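# Place the black pot upright inside the middle upper cabinet

## Task

Put the black pot on the floor of the middle upper cabinet, standing upright and pushed in deep enough that the cabinet doors would be able to close. Everything else must stay undisturbed. The pot must not topple or be left tilted, or the task counts as failed.

## Robot and tools

Robot: the LinearBot, an omnidirectional base with a column about 1.7 m tall. A carriage rides the column (lift_m, 0 to 1 m) and holds two identical six-joint arms, left and right, each with a two-finger gripper. Arm bases sit near 0.57 m + lift_m above the floor; carriage parts hang roughly 0.15 m lower. A hand reaches about 0.78 m from its shoulder but only about 0.38 m below the arm base. Parked arm joints 1 to 6: 0, 0.05, 0.05, 1.45, 0, 0. Cameras: carriage_camera (fixed, facing forward, tilted about 20 degrees down), left_wrist_camera and right_wrist_camera (looking out past the fingertips).

Frames: the base frame has its origin on the floor beneath the base centre, x forward, y left, z up, in metres. left_hand and right_hand report the point between each hand's finger pads in this frame, with quat_wxyz giving orientation (hand z runs along the fingers, fingers open along hand y; a hand pointing straight up with joints 1, 5, 6 at 0 reads 1, 0, 0, 0). Readings tend to sit above the true hand, especially at long reach. base_odometry is in the frame the base had at scene start, heading in rad (left positive, -3.142 to 3.142); it counts wheel turns, so slip shows as travel and small heading drift builds up.

Tool move: one action per call. base holds exactly one relative command, measured from where the base last reported itself: translate_m (forward +, -2 to 2 m), strafe_m (left +, -2 to 2 m) or rotate_rad (counter-clockwise +, -6.3 to 6.3 rad). joints is a single dictionary covering both arms and the lift, each key an absolute target: lift_m in m; left_joint1_rad..left_joint6_rad and right_joint1_rad..right_joint6_rad in rad; left_gripper_m and right_gripper_m as pad gap in m (0 to 0.093). Joint ranges: joint1 -2.617 to 3.054 (yaw about vertical, 0 ahead, + left); joint2 0 to 3.141 (shoulder: 0 upper arm back and level, 1.57 vertical, 3.14 forward and level); joint3 0 to 3.141 (elbow, 0 folded, 3.14 straight); joint4 -1.57 to 1.57 (wrist pitch, + lifts fingertips); joint5 -1.57 to 1.57 (wrist yaw, + turns fingertips right); joint6 -2.094 to 2.094 (roll, + clockwise viewed from forearm). speeds caps this action only: translate_m/strafe_m 0.02 to 0.5 m/s, rotate_rad 0.05 to 1.57 rad/s, lift_m 0.08 to 0.27 m/s. min_time_s (0.1 to 8) sets a minimum duration for arm and gripper motions; very short values make arms whip and overshoot, 2 s or more keeps paths straighter. cameras picks images (list of names or ["all"]); blocking false returns in about half a second while motion continues. A move with no action just reports state, images and the scene number. Unknown keys make the call invalid; out-of-range values get it refused, and a refusal or an unrequested stop cancels the remaining move, wait and finished_scene calls of that reply.

Other tools: wait (seconds 0 to 10, returns early once motion settles); stop (brakes all running motions, which then hold and may keep pressing); zoom_image (camera plus region [x0, y0, x1, y1] in pixels of the 672x504 image, at most 504 per side); finished_scene (scene: the current scene's number), which is final.

Result lines: "move" says done or the worst status. base_status and joint_status give per-motion outcomes: moving, done, off_target (resting short, maybe still pushing), contact_stop, time_out (after 14 s), not_followed (the self-collision check held back arm targets), limit_stop_at_motor_heat. on_its_own lists uncommanded behaviour; "held at" there is a target, not a reading. motor_effort is percent of max, bracket value being the last action's peak; readings carry sizeable error. A falling lift effort while lowering means a hand or load is resting on something. Joint torques wrap at ±28 N m for joints 1 to 3. Gripper readings on a firm grip may show a bit less (or slightly more) than the object width; an empty closed gripper reads 0.000 to 0.003. Open well past the reading to release.

Cautions: the base's contact stop ignores the arms, so a drive can bend an arm into furniture; check joint_positions. If pinned after a stop, reverse about 0.2 m. Arms never stop on contact and keep pressing, which heats motors; MOTOR HOT appears at 75 °C and at 100 °C the arm drops whatever it holds for 30 to 60 s. Park arms while idle or driving. Never let the arms strike or squeeze each other. Keep the carriage low and arms in while moving, avoid sudden stops and fast swings with loads, and do not drive away while gripping something fixed; a rising hand z with no command signals a lean. With joint 2 below 0.8, turning joint 1 outward by 0.5 or more can hit the column. Do not drop the pot, release it while moving, slam it, or knock other objects; place it gently and upright deep on the shelf. Loose objects may occasionally be nudged by outside forces.

Each tool is called after "Request:" by a JSON object that holds its "fn" and its "kwargs".

## Session

Request:
{"fn": "move", "kwargs": {"cameras": ["all"]}}

Scene clock: 0.00 s.
Joint torques (N m): no reading
base_odometry: x=+0.000 y=+0.000 heading=+0.000
base_status: not commanded
joint_positions: lift_m=+0.300 left_joint1_rad=-0.007 left_joint2_rad=+0.045 left_joint3_rad=+0.027 left_joint4_rad=+1.460 left_joint5_rad=-0.018 left_joint6_rad=+0.017 left_gripper_m=+0.09396 right_joint1_rad=-0.002 right_joint2_rad=+0.059 right_joint3_rad=+0.042 right_joint4_rad=+1.500 right_joint5_rad=+0.048 right_joint6_rad=-0.029 right_gripper_m=+0.09396
joint_status: not commanded
motor_effort: lift_m=+23 drive_wheels=-2
left_hand: x=+0.2566 y=+0.3063 z=+1.3012 quat_wxyz=(+0.998, -0.008, +0.064, +0.006) (m; base frame)
right_hand: x=+0.2468 y=-0.3119 z=+1.3058 quat_wxyz=(+0.999, +0.023, +0.044, -0.017) (m; base frame)
pictures: carriage_camera, left_wrist_camera, right_wrist_camera

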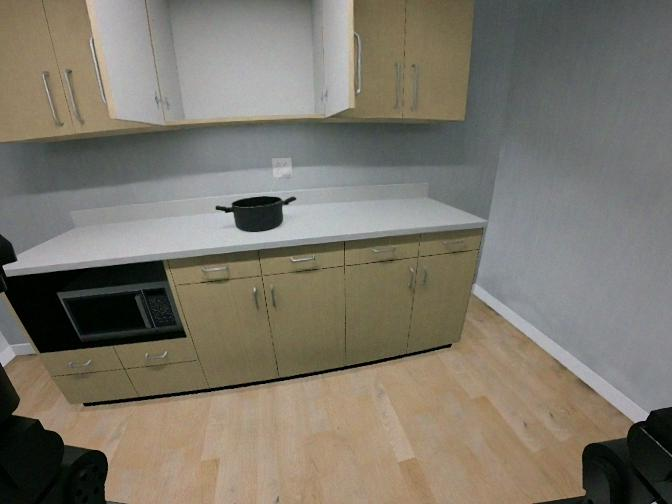

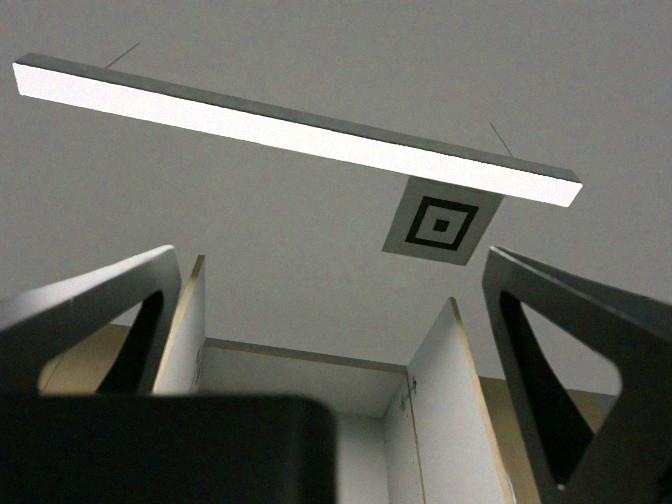

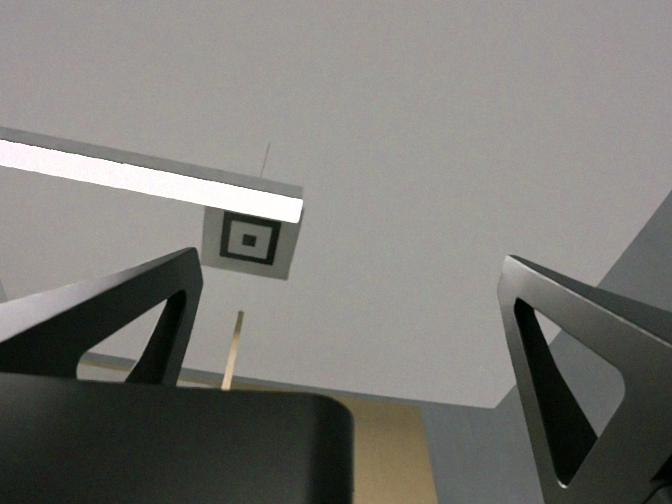

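Request:
{"fn": "zoom_image", "kwargs": {"camera": "carriage_camera", "region": [200, 170, 320, 260]}}

Request:
{"fn": "zoom_image", "kwargs": {"camera": "carriage_camera", "region": [60, 0, 500, 260]}}

Scaled by 4.200 from the camera's 672x504 image, which has a finer 960x720 frame.

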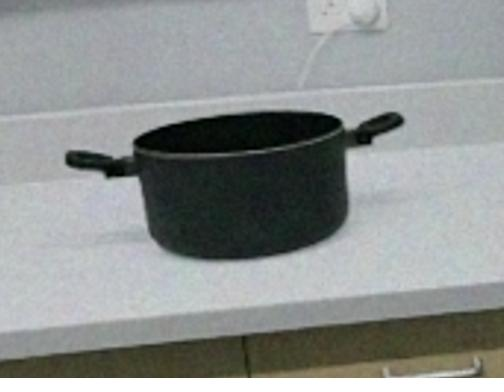

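Scaled by 1.145 from the camera's 672x504 image, which has a finer 960x720 frame.

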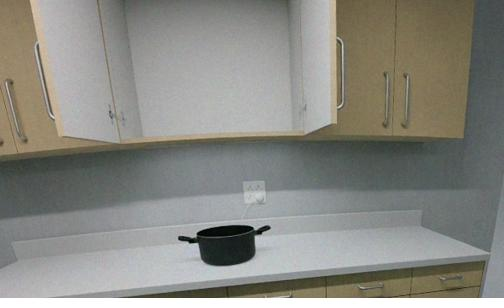

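Request:
{"fn": "move", "kwargs": {"base": {"rotate_rad": 0.529}, "joints": {"lift_m": 0.301, "left_joint1_rad": -0.381, "left_joint2_rad": 2.05, "left_joint3_rad": 0.965, "left_joint4_rad": 1.105, "left_joint5_rad": -0.381, "left_joint6_rad": -1.31, "right_joint1_rad": 0.381, "right_joint2_rad": 2.05, "right_joint3_rad": 0.965, "right_joint4_rad": 1.105, "right_joint5_rad": 0.381, "right_joint6_rad": 1.31}, "min_time_s": 2, "speeds": {"rotate_rad": 0.5}}}

Request:
{"fn": "move", "kwargs": {"base": {"strafe_m": -0.347}, "speeds": {"strafe_m": 0.3}}}

Request:
{"fn": "move", "kwargs": {"base": {"translate_m": 0.35}, "speeds": {"translate_m": 0.3}, "cameras": ["all"]}}

Request:
{"fn": "zoom_image", "kwargs": {"camera": "carriage_camera", "region": [240, 180, 440, 330]}}

Scene clock: 7.43 s.
Joint torques (N m): left_arm=[-0.46 -11.66 7.5 2.28 -0.1 -0.01] | right_arm=[0.29 -10.55 7.09 2.05 0.2 0.09]
move: done
base_odometry: x=+0.000 y=+0.000 heading=+0.529
base_status: done
joint_positions: lift_m=+0.301 left_joint1_rad=-0.377 left_joint2_rad=+2.046 left_joint3_rad=+0.941 left_joint4_rad=+1.104 left_joint5_rad=-0.368 left_joint6_rad=-1.297 left_gripper_m=+0.09398 right_joint1_rad=+0.376 right_joint2_rad=+2.051 right_joint3_rad=+0.936 right_joint4_rad=+1.098 right_joint5_rad=+0.366 right_joint6_rad=+1.295 right_gripper_m=+0.09396
joint_status: all done
motor_effort: lift_m=+24(27) drive_wheels=+2(11)
left_hand: x=+0.7485 y=+0.1624 z=+1.0310 quat_wxyz=(+0.561, -0.424, +0.566, -0.430) (m; base frame)
right_hand: x=+0.7480 y=-0.1631 z=+1.0253 quat_wxyz=(+0.559, +0.425, +0.572, +0.424) (m; base frame)
pictures: none

Scene clock: 10.07 s.
Joint torques (N m): left_arm=[-0.06 -11.67 7.51 2.28 -0.06 -0.04] | right_arm=[0.31 -10.54 7.09 2.03 0.14 0.07]
move: done
base_odometry: x=+0.175 y=-0.299 heading=+0.530
base_status: done
joint_positions: lift_m=+0.301 left_joint1_rad=-0.381 left_joint2_rad=+2.046 left_joint3_rad=+0.941 left_joint4_rad=+1.104 left_joint5_rad=-0.371 left_joint6_rad=-1.298 left_gripper_m=+0.09398 right_joint1_rad=+0.377 right_joint2_rad=+2.051 right_joint3_rad=+0.936 right_joint4_rad=+1.098 right_joint5_rad=+0.369 right_joint6_rad=+1.296 right_gripper_m=+0.09396
joint_status: not commanded
motor_effort: lift_m=+24(24) drive_wheels=-7(13)
left_hand: x=+0.7480 y=+0.1613 z=+1.0310 quat_wxyz=(+0.561, -0.425, +0.566, -0.430) (m; base frame)
right_hand: x=+0.7479 y=-0.1633 z=+1.0253 quat_wxyz=(+0.559, +0.426, +0.571, +0.424) (m; base frame)
pictures: none

Scene clock: 12.73 s.
Joint torques (N m): left_arm=[-0.13 -11.64 7.5 2.3 -0.04 -0.01] | right_arm=[0.01 -10.59 7.06 2.06 0.13 0.07]
move: done
base_odometry: x=+0.478 y=-0.123 heading=+0.529
base_status: done
joint_positions: lift_m=+0.301 left_joint1_rad=-0.381 left_joint2_rad=+2.046 left_joint3_rad=+0.941 left_joint4_rad=+1.104 left_joint5_rad=-0.372 left_joint6_rad=-1.298 left_gripper_m=+0.09398 right_joint1_rad=+0.378 right_joint2_rad=+2.051 right_joint3_rad=+0.937 right_joint4_rad=+1.097 right_joint5_rad=+0.370 right_joint6_rad=+1.296 right_gripper_m=+0.09396
joint_status: not commanded
motor_effort: lift_m=+24(24) drive_wheels=-5(10)
left_hand: x=+0.7480 y=+0.1615 z=+1.0309 quat_wxyz=(+0.561, -0.425, +0.565, -0.429) (m; base frame)
right_hand: x=+0.7478 y=-0.1628 z=+1.0252 quat_wxyz=(+0.559, +0.426, +0.571, +0.424) (m; base frame)
pictures: carriage_camera, left_wrist_camera, right_wrist_camera

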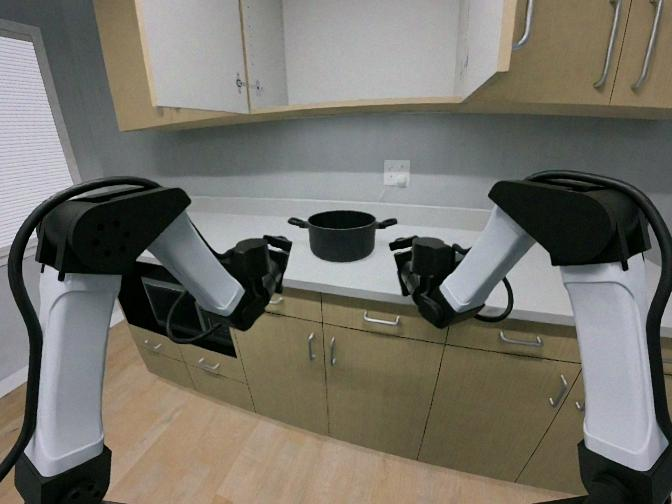

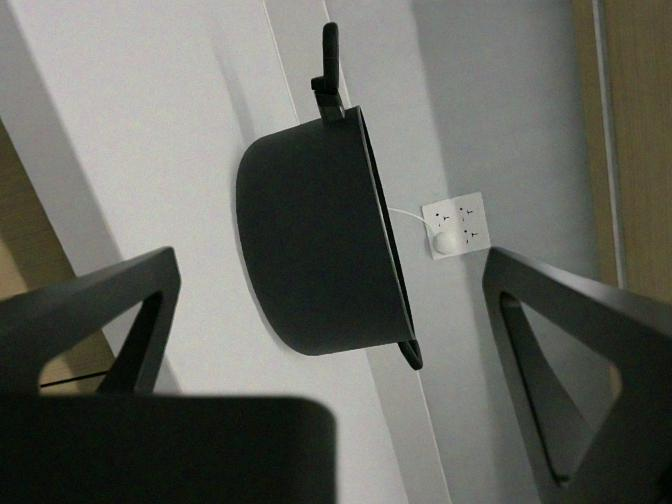

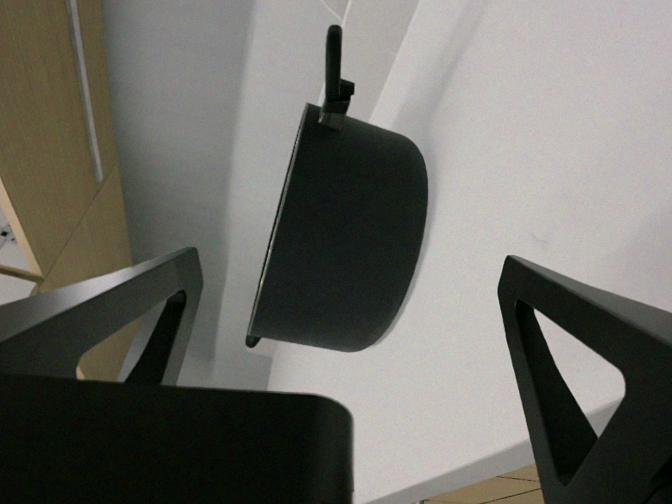

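Scaled by 2.520 from the camera's 672x504 image, which has a finer 960x720 frame.

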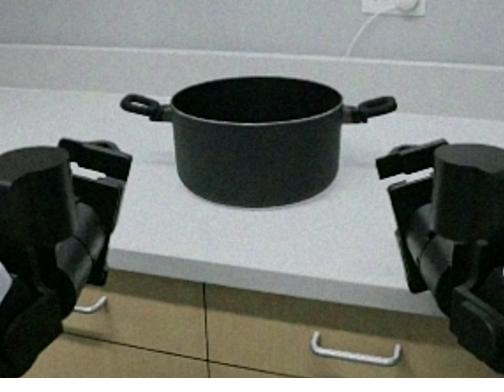

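Request:
{"fn": "move", "kwargs": {"base": {"translate_m": 0.275}, "speeds": {"translate_m": 0.2}, "cameras": ["all"]}}

Request:
{"fn": "zoom_image", "kwargs": {"camera": "carriage_camera", "region": [240, 180, 440, 330]}}

Scene clock: 16.63 s.
Joint torques (N m): left_arm=[-0.06 -11.64 7.53 2.29 -0.03 -0.03] | right_arm=[0.12 -10.62 7.13 2.06 0.14 0.06]
move: done
base_odometry: x=+0.715 y=+0.016 heading=+0.528
base_status: done
joint_positions: lift_m=+0.301 left_joint1_rad=-0.381 left_joint2_rad=+2.046 left_joint3_rad=+0.941 left_joint4_rad=+1.104 left_joint5_rad=-0.373 left_joint6_rad=-1.298 left_gripper_m=+0.09398 right_joint1_rad=+0.379 right_joint2_rad=+2.051 right_joint3_rad=+0.937 right_joint4_rad=+1.097 right_joint5_rad=+0.370 right_joint6_rad=+1.296 right_gripper_m=+0.09396
joint_status: not commanded
motor_effort: lift_m=+24(24) drive_wheels=-5(10)
left_hand: x=+0.7479 y=+0.1611 z=+1.0309 quat_wxyz=(+0.561, -0.425, +0.565, -0.430) (m; base frame)
right_hand: x=+0.7477 y=-0.1624 z=+1.0252 quat_wxyz=(+0.559, +0.426, +0.571, +0.424) (m; base frame)
pictures: carriage_camera, left_wrist_camera, right_wrist_camera

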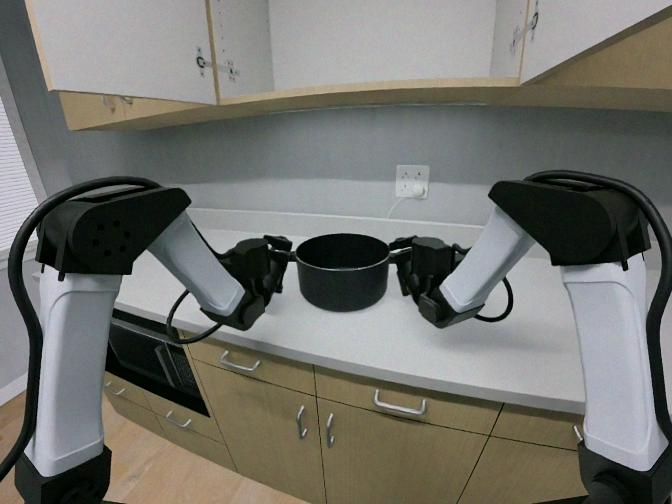

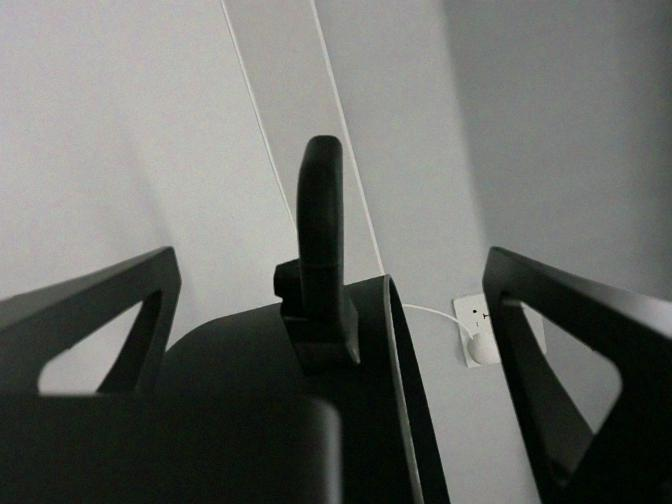

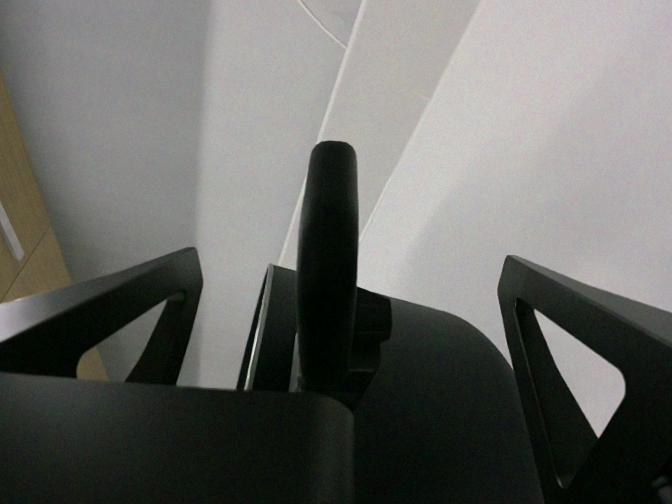

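Scaled by 2.520 from the camera's 672x504 image, which has a finer 960x720 frame.

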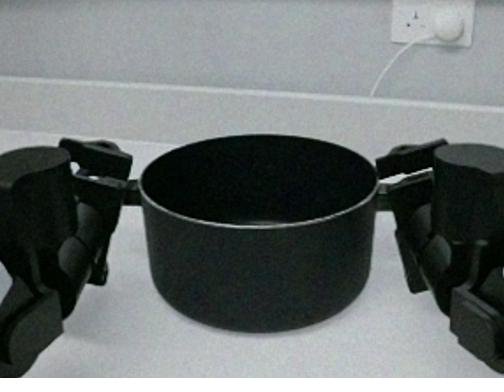

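Request:
{"fn": "move", "kwargs": {"base": {"translate_m": 0.012}, "speeds": {"translate_m": 0.06}}}

Request:
{"fn": "move", "kwargs": {"joints": {"left_gripper_m": 0.01, "right_gripper_m": 0.01}, "min_time_s": 1.2}}

Request:
{"fn": "move", "kwargs": {"joints": {"lift_m": 0.371, "left_joint2_rad": 1.96, "left_joint3_rad": 0.995, "left_joint4_rad": 1.265, "right_joint2_rad": 1.975, "right_joint3_rad": 0.995, "right_joint4_rad": 1.265}, "min_time_s": 1, "speeds": {"lift_m": 0.1}, "cameras": ["carriage_camera"]}}

Scene clock: 18.37 s.
Joint torques (N m): left_arm=[-0.1 -11.7 7.41 2.29 -0.05 -0.04] | right_arm=[0.01 -10.62 7.02 2.07 0.13 0.06]
move: done
base_odometry: x=+0.726 y=+0.022 heading=+0.528
base_status: done
joint_positions: lift_m=+0.301 left_joint1_rad=-0.381 left_joint2_rad=+2.046 left_joint3_rad=+0.942 left_joint4_rad=+1.104 left_joint5_rad=-0.373 left_joint6_rad=-1.298 left_gripper_m=+0.09398 right_joint1_rad=+0.379 right_joint2_rad=+2.051 right_joint3_rad=+0.937 right_joint4_rad=+1.097 right_joint5_rad=+0.370 right_joint6_rad=+1.296 right_gripper_m=+0.09396
joint_status: not commanded
motor_effort: lift_m=+24(24) drive_wheels=-5(9)
left_hand: x=+0.7482 y=+0.1613 z=+1.0313 quat_wxyz=(+0.561, -0.425, +0.565, -0.430) (m; base frame)
right_hand: x=+0.7477 y=-0.1624 z=+1.0251 quat_wxyz=(+0.559, +0.426, +0.571, +0.424) (m; base frame)
pictures: none

Scene clock: 19.87 s.
Joint torques (N m): left_arm=[-0.12 -11.64 7.46 2.42 -0.04 0.24] | right_arm=[0.13 -10.58 7.05 2.06 0.12 0.06]
move: off_target
base_odometry: x=+0.726 y=+0.022 heading=+0.528
base_status: not commanded
joint_positions: lift_m=+0.301 left_joint1_rad=-0.381 left_joint2_rad=+2.046 left_joint3_rad=+0.942 left_joint4_rad=+1.093 left_joint5_rad=-0.374 left_joint6_rad=-1.324 left_gripper_m=+0.01107 right_joint1_rad=+0.379 right_joint2_rad=+2.051 right_joint3_rad=+0.937 right_joint4_rad=+1.098 right_joint5_rad=+0.370 right_joint6_rad=+1.297 right_gripper_m=+0.02236
joint_status: right_gripper_m off_target (ended at +0.02238, target +0.01000); the others done
motor_effort: lift_m=+24(24) drive_wheels=-5(6)
left_hand: x=+0.7481 y=+0.1614 z=+1.0287 quat_wxyz=(+0.554, -0.434, +0.563, -0.433) (m; base frame)
right_hand: x=+0.7477 y=-0.1624 z=+1.0255 quat_wxyz=(+0.559, +0.426, +0.571, +0.425) (m; base frame)
pictures: none

Scene clock: 21.17 s.
Joint torques (N m): left_arm=[-0.08 -20.97 10.22 4.37 -0.04 0.31] | right_arm=[0.08 -18.92 9.33 3.97 0.13 -0.17]
move: off_target
base_odometry: x=+0.726 y=+0.022 heading=+0.528
base_status: not commanded
joint_positions: lift_m=+0.371 left_joint1_rad=-0.381 left_joint2_rad=+2.049 left_joint3_rad=+0.942 left_joint4_rad=+1.079 left_joint5_rad=-0.374 left_joint6_rad=-1.328 left_gripper_m=+0.01103 right_joint1_rad=+0.379 right_joint2_rad=+2.058 right_joint3_rad=+0.937 right_joint4_rad=+1.085 right_joint5_rad=+0.370 right_joint6_rad=+1.316 right_gripper_m=+0.02236
joint_status: left_joint4_rad off_target (ended at +1.079, target +1.265); right_joint4_rad off_target (ended at +1.085, target +1.265); the others done
motor_effort: lift_m=+24(28) drive_wheels=+1(6)
left_hand: x=+0.7482 y=+0.1614 z=+1.0940 quat_wxyz=(+0.550, -0.437, +0.568, -0.429) (m; base frame)
right_hand: x=+0.7479 y=-0.1623 z=+1.0886 quat_wxyz=(+0.551, +0.434, +0.573, +0.424) (m; base frame)
pictures: carriage_camera

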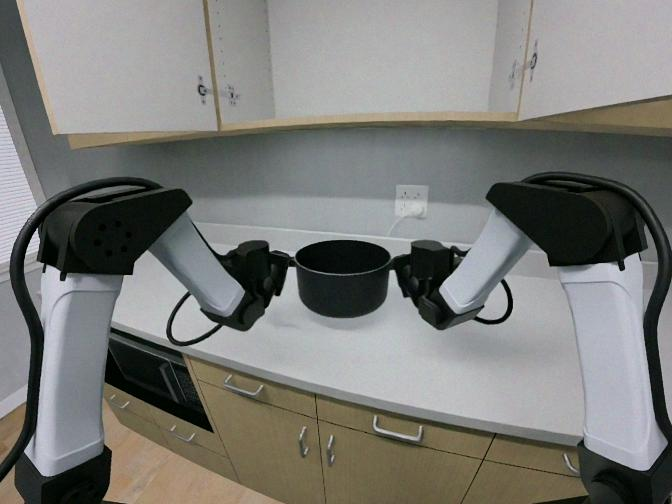

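Request:
{"fn": "move", "kwargs": {"base": {"translate_m": -0.55}, "speeds": {"translate_m": 0.3}}}

Request:
{"fn": "move", "kwargs": {"base": {"rotate_rad": -0.205}, "joints": {"lift_m": 0.6}, "speeds": {"rotate_rad": 0.3, "lift_m": 0.18}}}

Request:
{"fn": "move", "kwargs": {"base": {"strafe_m": 0.26}, "joints": {"lift_m": 0.815}, "speeds": {"strafe_m": 0.2, "lift_m": 0.18}, "cameras": ["carriage_camera"]}}

Request:
{"fn": "zoom_image", "kwargs": {"camera": "carriage_camera", "region": [180, 120, 500, 340]}}

Scene clock: 27.27 s.
Joint torques (N m): left_arm=[-0.16 -21.01 10.22 4.34 -0.06 0.3] | right_arm=[0.09 -18.89 9.33 3.93 0.16 -0.12]
move: done
base_odometry: x=+0.251 y=-0.256 heading=+0.528
base_status: done
joint_positions: lift_m=+0.371 left_joint1_rad=-0.381 left_joint2_rad=+2.049 left_joint3_rad=+0.942 left_joint4_rad=+1.082 left_joint5_rad=-0.374 left_joint6_rad=-1.327 left_gripper_m=+0.01103 right_joint1_rad=+0.379 right_joint2_rad=+2.058 right_joint3_rad=+0.937 right_joint4_rad=+1.088 right_joint5_rad=+0.370 right_joint6_rad=+1.315 right_gripper_m=+0.02236
joint_status: not commanded
motor_effort: lift_m=+24(25) drive_wheels=-4(13)
left_hand: x=+0.7482 y=+0.1616 z=+1.0947 quat_wxyz=(+0.551, -0.436, +0.567, -0.430) (m; base frame)
right_hand: x=+0.7479 y=-0.1623 z=+1.0892 quat_wxyz=(+0.552, +0.433, +0.573, +0.424) (m; base frame)
pictures: none

Scene clock: 29.17 s.
Joint torques (N m): left_arm=[-0.27 -19.99 10 4.21 -0.03 0.2] | right_arm=[0.08 -17.88 9.35 3.79 0.13 -0.09]
move: done
base_odometry: x=+0.251 y=-0.256 heading=+0.323
base_status: done
joint_positions: lift_m=+0.600 left_joint1_rad=-0.379 left_joint2_rad=+2.039 left_joint3_rad=+0.945 left_joint4_rad=+1.093 left_joint5_rad=-0.376 left_joint6_rad=-1.318 left_gripper_m=+0.01102 right_joint1_rad=+0.378 right_joint2_rad=+2.048 right_joint3_rad=+0.937 right_joint4_rad=+1.100 right_joint5_rad=+0.371 right_joint6_rad=+1.309 right_gripper_m=+0.02236
joint_status: all done
motor_effort: lift_m=+25(29) drive_wheels=-7(10)
left_hand: x=+0.7487 y=+0.1629 z=+1.3328 quat_wxyz=(+0.558, -0.432, +0.560, -0.434) (m; base frame)
right_hand: x=+0.7477 y=-0.1629 z=+1.3263 quat_wxyz=(+0.558, +0.430, +0.566, +0.429) (m; base frame)
pictures: none

Scene clock: 31.67 s.
Joint torques (N m): left_arm=[-0.27 -19.54 9.98 4.2 -0.05 0.18] | right_arm=[0.17 -17.51 9.31 3.77 0.09 -0.05]
move: done
base_odometry: x=+0.168 y=-0.009 heading=+0.322
base_status: done
joint_positions: lift_m=+0.815 left_joint1_rad=-0.378 left_joint2_rad=+2.035 left_joint3_rad=+0.945 left_joint4_rad=+1.093 left_joint5_rad=-0.374 left_joint6_rad=-1.316 left_gripper_m=+0.01102 right_joint1_rad=+0.378 right_joint2_rad=+2.045 right_joint3_rad=+0.937 right_joint4_rad=+1.100 right_joint5_rad=+0.373 right_joint6_rad=+1.308 right_gripper_m=+0.02236
joint_status: all done
motor_effort: lift_m=+25(30) drive_wheels=-6(11)
left_hand: x=+0.7487 y=+0.1630 z=+1.5496 quat_wxyz=(+0.559, -0.431, +0.559, -0.435) (m; base frame)
right_hand: x=+0.7476 y=-0.1635 z=+1.5430 quat_wxyz=(+0.559, +0.430, +0.565, +0.429) (m; base frame)
pictures: carriage_camera

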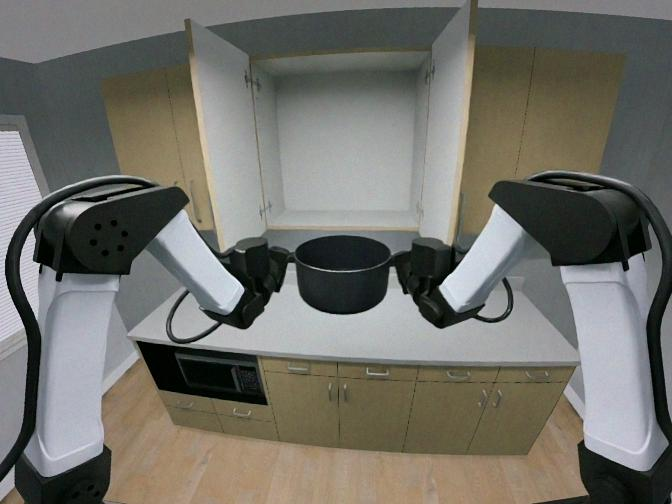

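Scaled by 1.575 from the camera's 672x504 image, which has a finer 960x720 frame.

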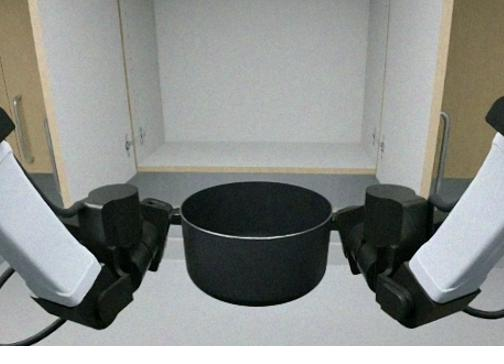

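Request:
{"fn": "zoom_image", "kwargs": {"camera": "carriage_camera", "region": [100, 300, 360, 400]}}

Request:
{"fn": "zoom_image", "kwargs": {"camera": "carriage_camera", "region": [360, 300, 620, 400]}}

Scaled by 1.938 from the camera's 672x504 image, which has a finer 960x720 frame.

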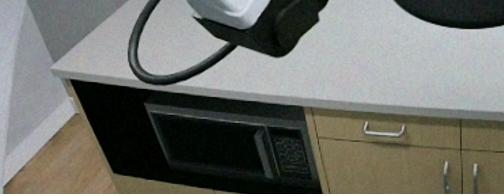

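Scaled by 1.938 from the camera's 672x504 image, which has a finer 960x720 frame.

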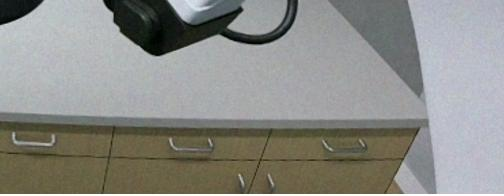

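Request:
{"fn": "move", "kwargs": {"base": {"rotate_rad": -0.122}, "speeds": {"rotate_rad": 0.3}, "cameras": ["carriage_camera"]}}

Request:
{"fn": "zoom_image", "kwargs": {"camera": "carriage_camera", "region": [180, 120, 500, 340]}}

Scene clock: 40.10 s.
Joint torques (N m): left_arm=[-0.02 -19.62 10.07 4.22 -0.01 0.17] | right_arm=[0.39 -17.61 9.33 3.76 0.08 -0.03]
move: done
base_odometry: x=+0.168 y=-0.009 heading=+0.200
base_status: done
joint_positions: lift_m=+0.815 left_joint1_rad=-0.381 left_joint2_rad=+2.035 left_joint3_rad=+0.945 left_joint4_rad=+1.093 left_joint5_rad=-0.378 left_joint6_rad=-1.316 left_gripper_m=+0.01102 right_joint1_rad=+0.376 right_joint2_rad=+2.045 right_joint3_rad=+0.937 right_joint4_rad=+1.100 right_joint5_rad=+0.374 right_joint6_rad=+1.308 right_gripper_m=+0.02236
joint_status: not commanded
motor_effort: lift_m=+25(25) drive_wheels=-1(11)
left_hand: x=+0.7482 y=+0.1619 z=+1.5496 quat_wxyz=(+0.559, -0.431, +0.559, -0.434) (m; base frame)
right_hand: x=+0.7479 y=-0.1646 z=+1.5430 quat_wxyz=(+0.559, +0.430, +0.564, +0.428) (m; base frame)
pictures: carriage_camera

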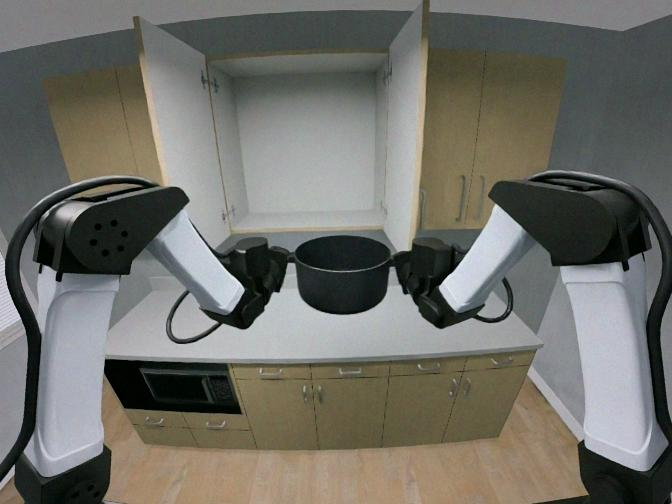

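Scaled by 1.575 from the camera's 672x504 image, which has a finer 960x720 frame.

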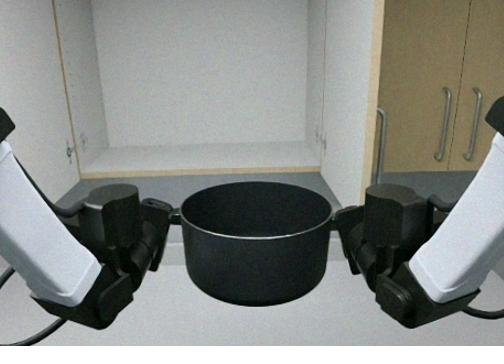

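Request:
{"fn": "zoom_image", "kwargs": {"camera": "carriage_camera", "region": [80, 330, 330, 400]}}

Request:
{"fn": "zoom_image", "kwargs": {"camera": "carriage_camera", "region": [330, 330, 580, 400]}}

Scaled by 2.016 from the camera's 672x504 image, which has a finer 960x720 frame.

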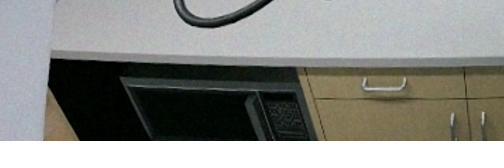

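Scaled by 2.016 from the camera's 672x504 image, which has a finer 960x720 frame.

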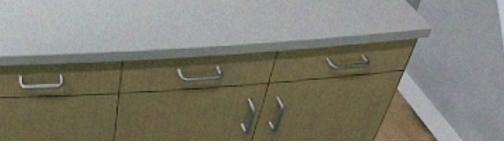

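Request:
{"fn": "zoom_image", "kwargs": {"camera": "carriage_camera", "region": [220, 195, 400, 250]}}

Scaled by 2.800 from the camera's 672x504 image, which has a finer 960x720 frame.

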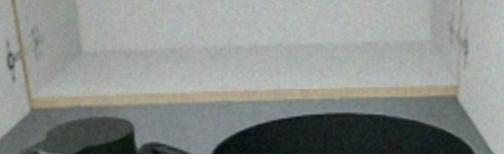

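Request:
{"fn": "move", "kwargs": {"base": {"strafe_m": 0.15}, "joints": {"lift_m": 0.845, "left_joint1_rad": -0.297, "left_joint2_rad": 2.235, "left_joint3_rad": 1.541, "left_joint4_rad": 1.022, "left_joint5_rad": -0.297, "right_joint1_rad": 0.297, "right_joint2_rad": 2.251, "right_joint3_rad": 1.541, "right_joint4_rad": 1.022, "right_joint5_rad": 0.297}, "min_time_s": 2, "speeds": {"strafe_m": 0.15}}}

Request:
{"fn": "move", "kwargs": {"base": {"translate_m": 0.35}, "speeds": {"translate_m": 0.25}, "cameras": ["carriage_camera"]}}

Request:
{"fn": "zoom_image", "kwargs": {"camera": "carriage_camera", "region": [180, 140, 500, 340]}}

Scene clock: 52.77 s.
Joint torques (N m): left_arm=[0.18 -19.34 13.05 4.29 0.11 0.03] | right_arm=[-0.36 -17.92 11.77 3.72 -0.11 0.03]
move: off_target
base_odometry: x=+0.139 y=+0.138 heading=+0.199
base_status: done
joint_positions: lift_m=+0.845 left_joint1_rad=-0.300 left_joint2_rad=+2.274 left_joint3_rad=+1.469 left_joint4_rad=+0.845 left_joint5_rad=-0.305 left_joint6_rad=-1.302 left_gripper_m=+0.01102 right_joint1_rad=+0.300 right_joint2_rad=+2.293 right_joint3_rad=+1.462 right_joint4_rad=+0.863 right_joint5_rad=+0.305 right_joint6_rad=+1.298 right_gripper_m=+0.02236
joint_status: left_joint3_rad off_target (ended at +1.469, target +1.541); left_joint4_rad off_target (ended at +0.845, target +1.022); right_joint3_rad off_target (ended at +1.462, target +1.541); right_joint4_rad off_target (ended at +0.863, target +1.022); the others done
motor_effort: lift_m=+25(30) drive_wheels=-6(11)
left_hand: x=+0.8529 y=+0.1630 z=+1.6081 quat_wxyz=(+0.572, -0.425, +0.548, -0.438) (m; base frame)
right_hand: x=+0.8532 y=-0.1632 z=+1.5978 quat_wxyz=(+0.571, +0.425, +0.551, +0.435) (m; base frame)
pictures: none

Scene clock: 55.57 s.
Joint torques (N m): left_arm=[0.16 -19.51 13.07 4.32 0.09 0] | right_arm=[-0.28 -18 11.86 3.79 -0.08 0]
move: done
base_odometry: x=+0.482 y=+0.208 heading=+0.200
base_status: done
joint_positions: lift_m=+0.845 left_joint1_rad=-0.299 left_joint2_rad=+2.275 left_joint3_rad=+1.469 left_joint4_rad=+0.840 left_joint5_rad=-0.303 left_joint6_rad=-1.302 left_gripper_m=+0.01102 right_joint1_rad=+0.300 right_joint2_rad=+2.294 right_joint3_rad=+1.462 right_joint4_rad=+0.858 right_joint5_rad=+0.304 right_joint6_rad=+1.298 right_gripper_m=+0.02236
joint_status: not commanded
motor_effort: lift_m=+25(25) drive_wheels=-6(11)
left_hand: x=+0.8532 y=+0.1632 z=+1.6065 quat_wxyz=(+0.570, -0.425, +0.550, -0.437) (m; base frame)
right_hand: x=+0.8535 y=-0.1631 z=+1.5957 quat_wxyz=(+0.569, +0.425, +0.554, +0.434) (m; base frame)
pictures: carriage_camera

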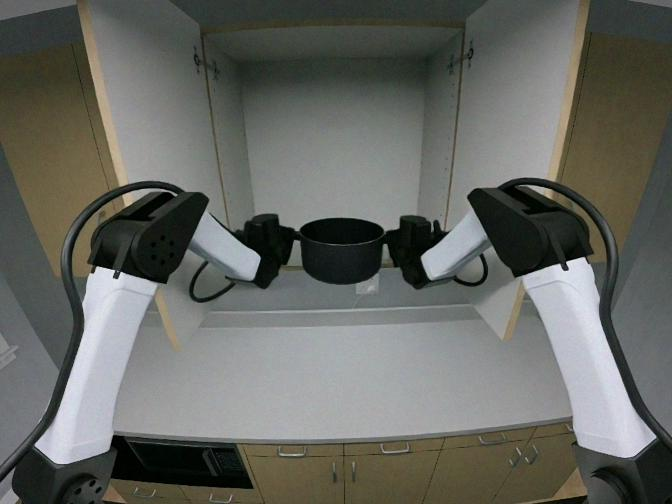

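Scaled by 1.575 from the camera's 672x504 image, which has a finer 960x720 frame.

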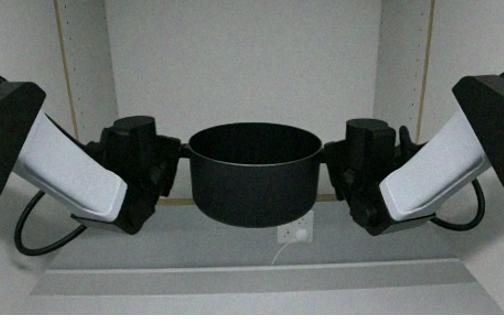

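Request:
{"fn": "move", "kwargs": {"base": {"translate_m": 0.255}, "joints": {"lift_m": 0.83}, "speeds": {"translate_m": 0.15}, "cameras": ["all"]}}

Request:
{"fn": "zoom_image", "kwargs": {"camera": "carriage_camera", "region": [180, 140, 500, 340]}}

Scene clock: 59.43 s.
Joint torques (N m): left_arm=[-0.01 -20.79 12.3 4.46 0.09 0.03] | right_arm=[-0.14 -19.28 11.15 3.9 -0.06 0.05]
move: done
base_odometry: x=+0.731 y=+0.259 heading=+0.201
base_status: done
joint_positions: lift_m=+0.830 left_joint1_rad=-0.298 left_joint2_rad=+2.287 left_joint3_rad=+1.477 left_joint4_rad=+0.832 left_joint5_rad=-0.302 left_joint6_rad=-1.302 left_gripper_m=+0.01102 right_joint1_rad=+0.298 right_joint2_rad=+2.306 right_joint3_rad=+1.471 right_joint4_rad=+0.850 right_joint5_rad=+0.302 right_joint6_rad=+1.298 right_gripper_m=+0.02236
joint_status: all done
motor_effort: lift_m=+22(23) drive_wheels=-6(11)
left_hand: x=+0.8552 y=+0.1632 z=+1.5859 quat_wxyz=(+0.568, -0.427, +0.555, -0.433) (m; base frame)
right_hand: x=+0.8555 y=-0.1632 z=+1.5761 quat_wxyz=(+0.567, +0.427, +0.557, +0.431) (m; base frame)
pictures: carriage_camera, left_wrist_camera, right_wrist_camera

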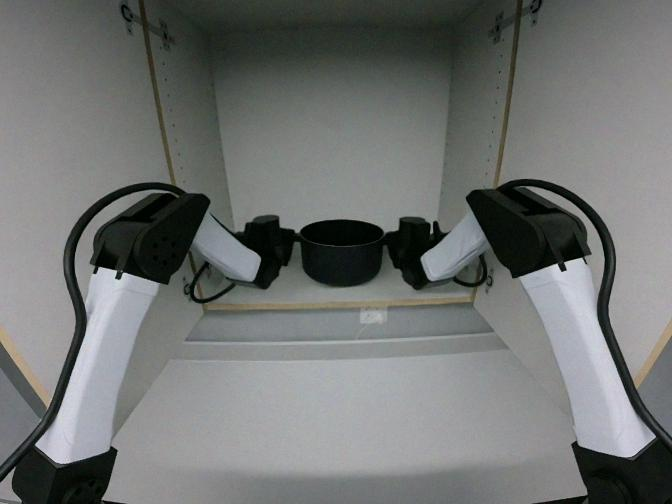

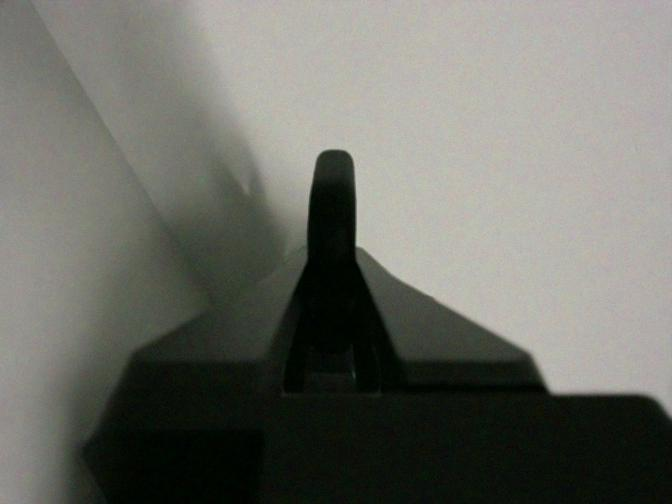

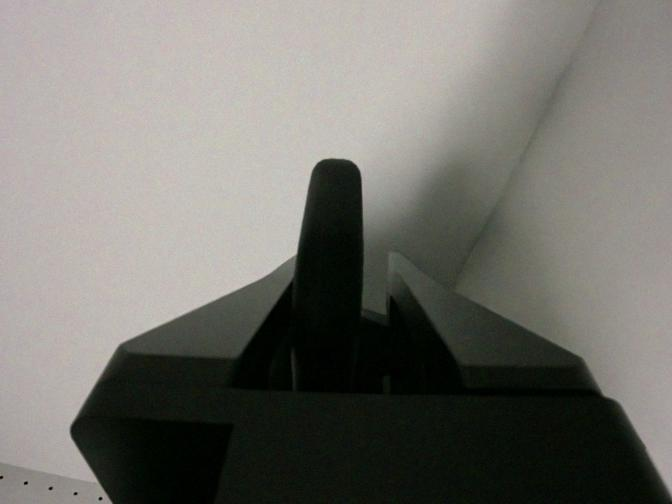

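Scaled by 1.575 from the camera's 672x504 image, which has a finer 960x720 frame.

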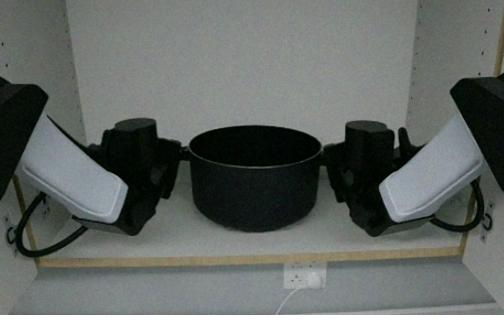

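Request:
{"fn": "move", "kwargs": {"joints": {"lift_m": 0.8}, "speeds": {"lift_m": 0.1}, "cameras": ["carriage_camera"]}}

Request:
{"fn": "zoom_image", "kwargs": {"camera": "carriage_camera", "region": [180, 140, 500, 340]}}

Scene clock: 60.67 s.
Joint torques (N m): left_arm=[0.09 -20.98 11.89 4.38 0.08 0.02] | right_arm=[-0.12 -19.3 10.89 3.87 -0.05 0.05]
move: done
base_odometry: x=+0.731 y=+0.259 heading=+0.201
base_status: not commanded
joint_positions: lift_m=+0.800 left_joint1_rad=-0.298 left_joint2_rad=+2.288 left_joint3_rad=+1.481 left_joint4_rad=+0.833 left_joint5_rad=-0.302 left_joint6_rad=-1.302 left_gripper_m=+0.01101 right_joint1_rad=+0.298 right_joint2_rad=+2.306 right_joint3_rad=+1.474 right_joint4_rad=+0.852 right_joint5_rad=+0.302 right_joint6_rad=+1.299 right_gripper_m=+0.02236
joint_status: all done
motor_effort: lift_m=+23(24) drive_wheels=+1(7)
left_hand: x=+0.8557 y=+0.1629 z=+1.5572 quat_wxyz=(+0.568, -0.426, +0.553, -0.435) (m; base frame)
right_hand: x=+0.8560 y=-0.1633 z=+1.5475 quat_wxyz=(+0.568, +0.426, +0.556, +0.432) (m; base frame)
pictures: carriage_camera

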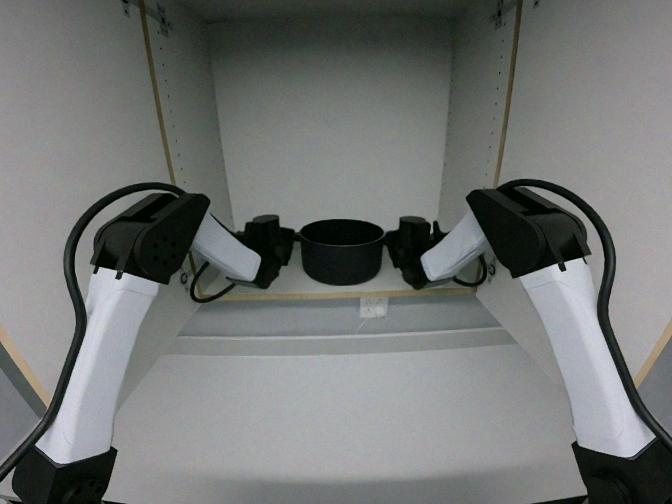

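Scaled by 1.575 from the camera's 672x504 image, which has a finer 960x720 frame.

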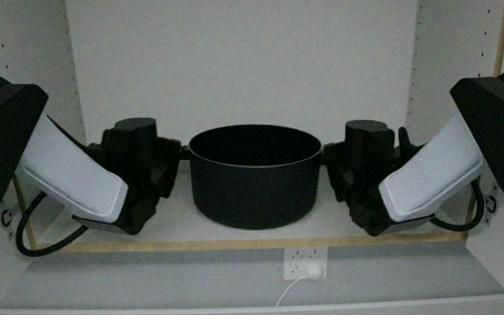

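Request:
{"fn": "zoom_image", "kwargs": {"camera": "carriage_camera", "region": [260, 210, 430, 310]}}

Scaled by 2.965 from the camera's 672x504 image, which has a finer 960x720 frame.

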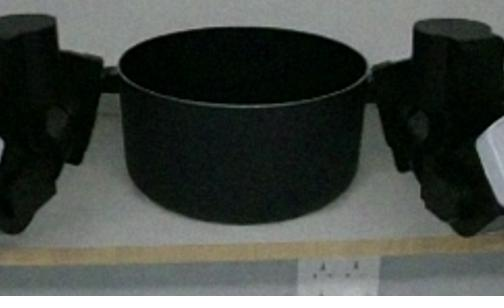

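Request:
{"fn": "move", "kwargs": {"base": {"translate_m": 0.02}, "speeds": {"translate_m": 0.04}, "cameras": ["carriage_camera"]}}

Request:
{"fn": "zoom_image", "kwargs": {"camera": "carriage_camera", "region": [260, 210, 430, 310]}}

Scene clock: 63.43 s.
Joint torques (N m): left_arm=[0.01 -20.98 11.96 4.43 0.09 0] | right_arm=[-0.12 -19.3 10.86 3.85 -0.05 0.03]
move: done
base_odometry: x=+0.751 y=+0.263 heading=+0.201
base_status: done
joint_positions: lift_m=+0.800 left_joint1_rad=-0.298 left_joint2_rad=+2.288 left_joint3_rad=+1.481 left_joint4_rad=+0.833 left_joint5_rad=-0.301 left_joint6_rad=-1.302 left_gripper_m=+0.01101 right_joint1_rad=+0.297 right_joint2_rad=+2.306 right_joint3_rad=+1.474 right_joint4_rad=+0.852 right_joint5_rad=+0.301 right_joint6_rad=+1.299 right_gripper_m=+0.02236
joint_status: not commanded
motor_effort: lift_m=+23(23) drive_wheels=+1(10)
left_hand: x=+0.8557 y=+0.1628 z=+1.5572 quat_wxyz=(+0.568, -0.426, +0.553, -0.435) (m; base frame)
right_hand: x=+0.8561 y=-0.1636 z=+1.5475 quat_wxyz=(+0.568, +0.426, +0.556, +0.432) (m; base frame)
pictures: carriage_camera

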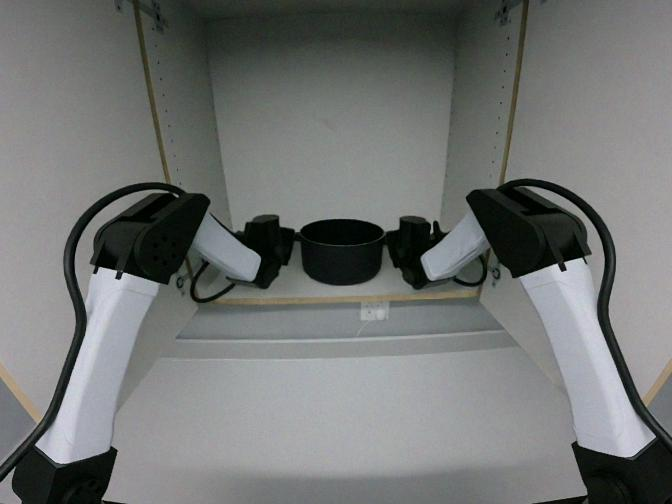

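Scaled by 2.965 from the camera's 672x504 image, which has a finer 960x720 frame.

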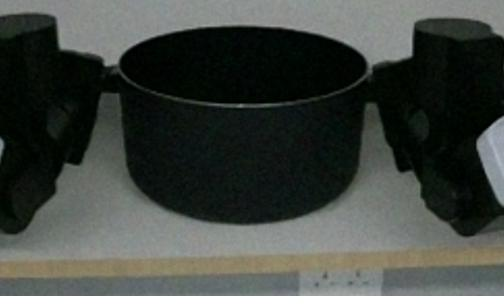

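Request:
{"fn": "move", "kwargs": {"base": {"translate_m": 0.01}, "speeds": {"translate_m": 0.03}, "cameras": ["carriage_camera"]}}

Request:
{"fn": "zoom_image", "kwargs": {"camera": "carriage_camera", "region": [260, 210, 430, 310]}}

Scene clock: 65.03 s.
Joint torques (N m): left_arm=[0.05 -20.96 11.96 4.4 0.08 0.03] | right_arm=[-0.14 -19.49 10.91 3.82 -0.01 0.04]
move: done
MOTOR HOT: joint 2 (shoulder) of the left arm reports 76 °C; the controller stops that arm at 100 °C. To cool a motor, set the load down, stop pushing, or move to a pose that needs little force.
base_odometry: x=+0.761 y=+0.265 heading=+0.202
base_status: done
joint_positions: lift_m=+0.800 left_joint1_rad=-0.298 left_joint2_rad=+2.288 left_joint3_rad=+1.481 left_joint4_rad=+0.834 left_joint5_rad=-0.300 left_joint6_rad=-1.302 left_gripper_m=+0.01101 right_joint1_rad=+0.297 right_joint2_rad=+2.306 right_joint3_rad=+1.474 right_joint4_rad=+0.854 right_joint5_rad=+0.300 right_joint6_rad=+1.299 right_gripper_m=+0.02236
joint_status: not commanded
motor_effort: lift_m=+23(23) drive_wheels=+1(9)
left_hand: x=+0.8557 y=+0.1627 z=+1.5575 quat_wxyz=(+0.568, -0.426, +0.553, -0.436) (m; base frame)
right_hand: x=+0.8561 y=-0.1635 z=+1.5478 quat_wxyz=(+0.568, +0.426, +0.555, +0.433) (m; base frame)
pictures: carriage_camera

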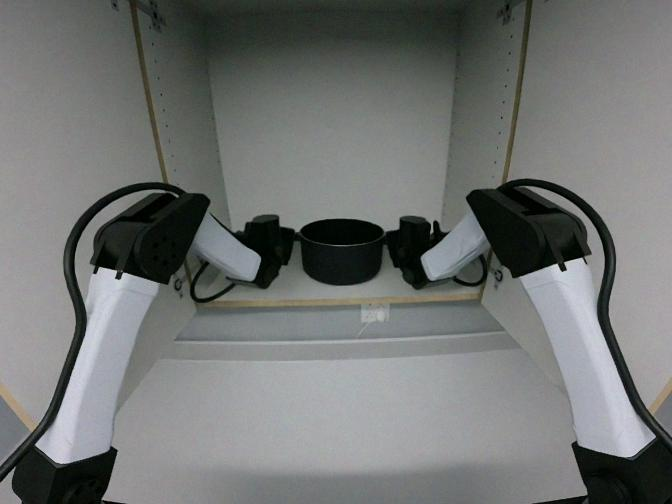

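Scaled by 2.965 from the camera's 672x504 image, which has a finer 960x720 frame.

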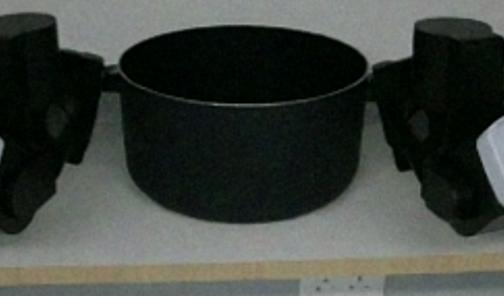

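Request:
{"fn": "move", "kwargs": {"joints": {"lift_m": 0.786}, "speeds": {"lift_m": 0.08}}}

Scene clock: 66.03 s.
Joint torques (N m): left_arm=[-0.12 -20.96 11.81 4.05 0.08 0.02] | right_arm=[-0.13 -19.41 10.29 3.41 -0.05 0.04]
move: done
MOTOR HOT: still on. Joint 2 (shoulder) of the left arm reports 77 °C.
base_odometry: x=+0.761 y=+0.265 heading=+0.202
base_status: not commanded
joint_positions: lift_m=+0.786 left_joint1_rad=-0.297 left_joint2_rad=+2.288 left_joint3_rad=+1.482 left_joint4_rad=+0.865 left_joint5_rad=-0.300 left_joint6_rad=-1.303 left_gripper_m=+0.01101 right_joint1_rad=+0.297 right_joint2_rad=+2.306 right_joint3_rad=+1.481 right_joint4_rad=+0.889 right_joint5_rad=+0.299 right_joint6_rad=+1.298 right_gripper_m=+0.02221
joint_status: all done
motor_effort: lift_m=+22(22) drive_wheels=+0(5)
left_hand: x=+0.8558 y=+0.1637 z=+1.5517 quat_wxyz=(+0.575, -0.423, +0.542, -0.445) (m; base frame)
right_hand: x=+0.8566 y=-0.1632 z=+1.5459 quat_wxyz=(+0.577, +0.420, +0.541, +0.445) (m; base frame)
pictures: none


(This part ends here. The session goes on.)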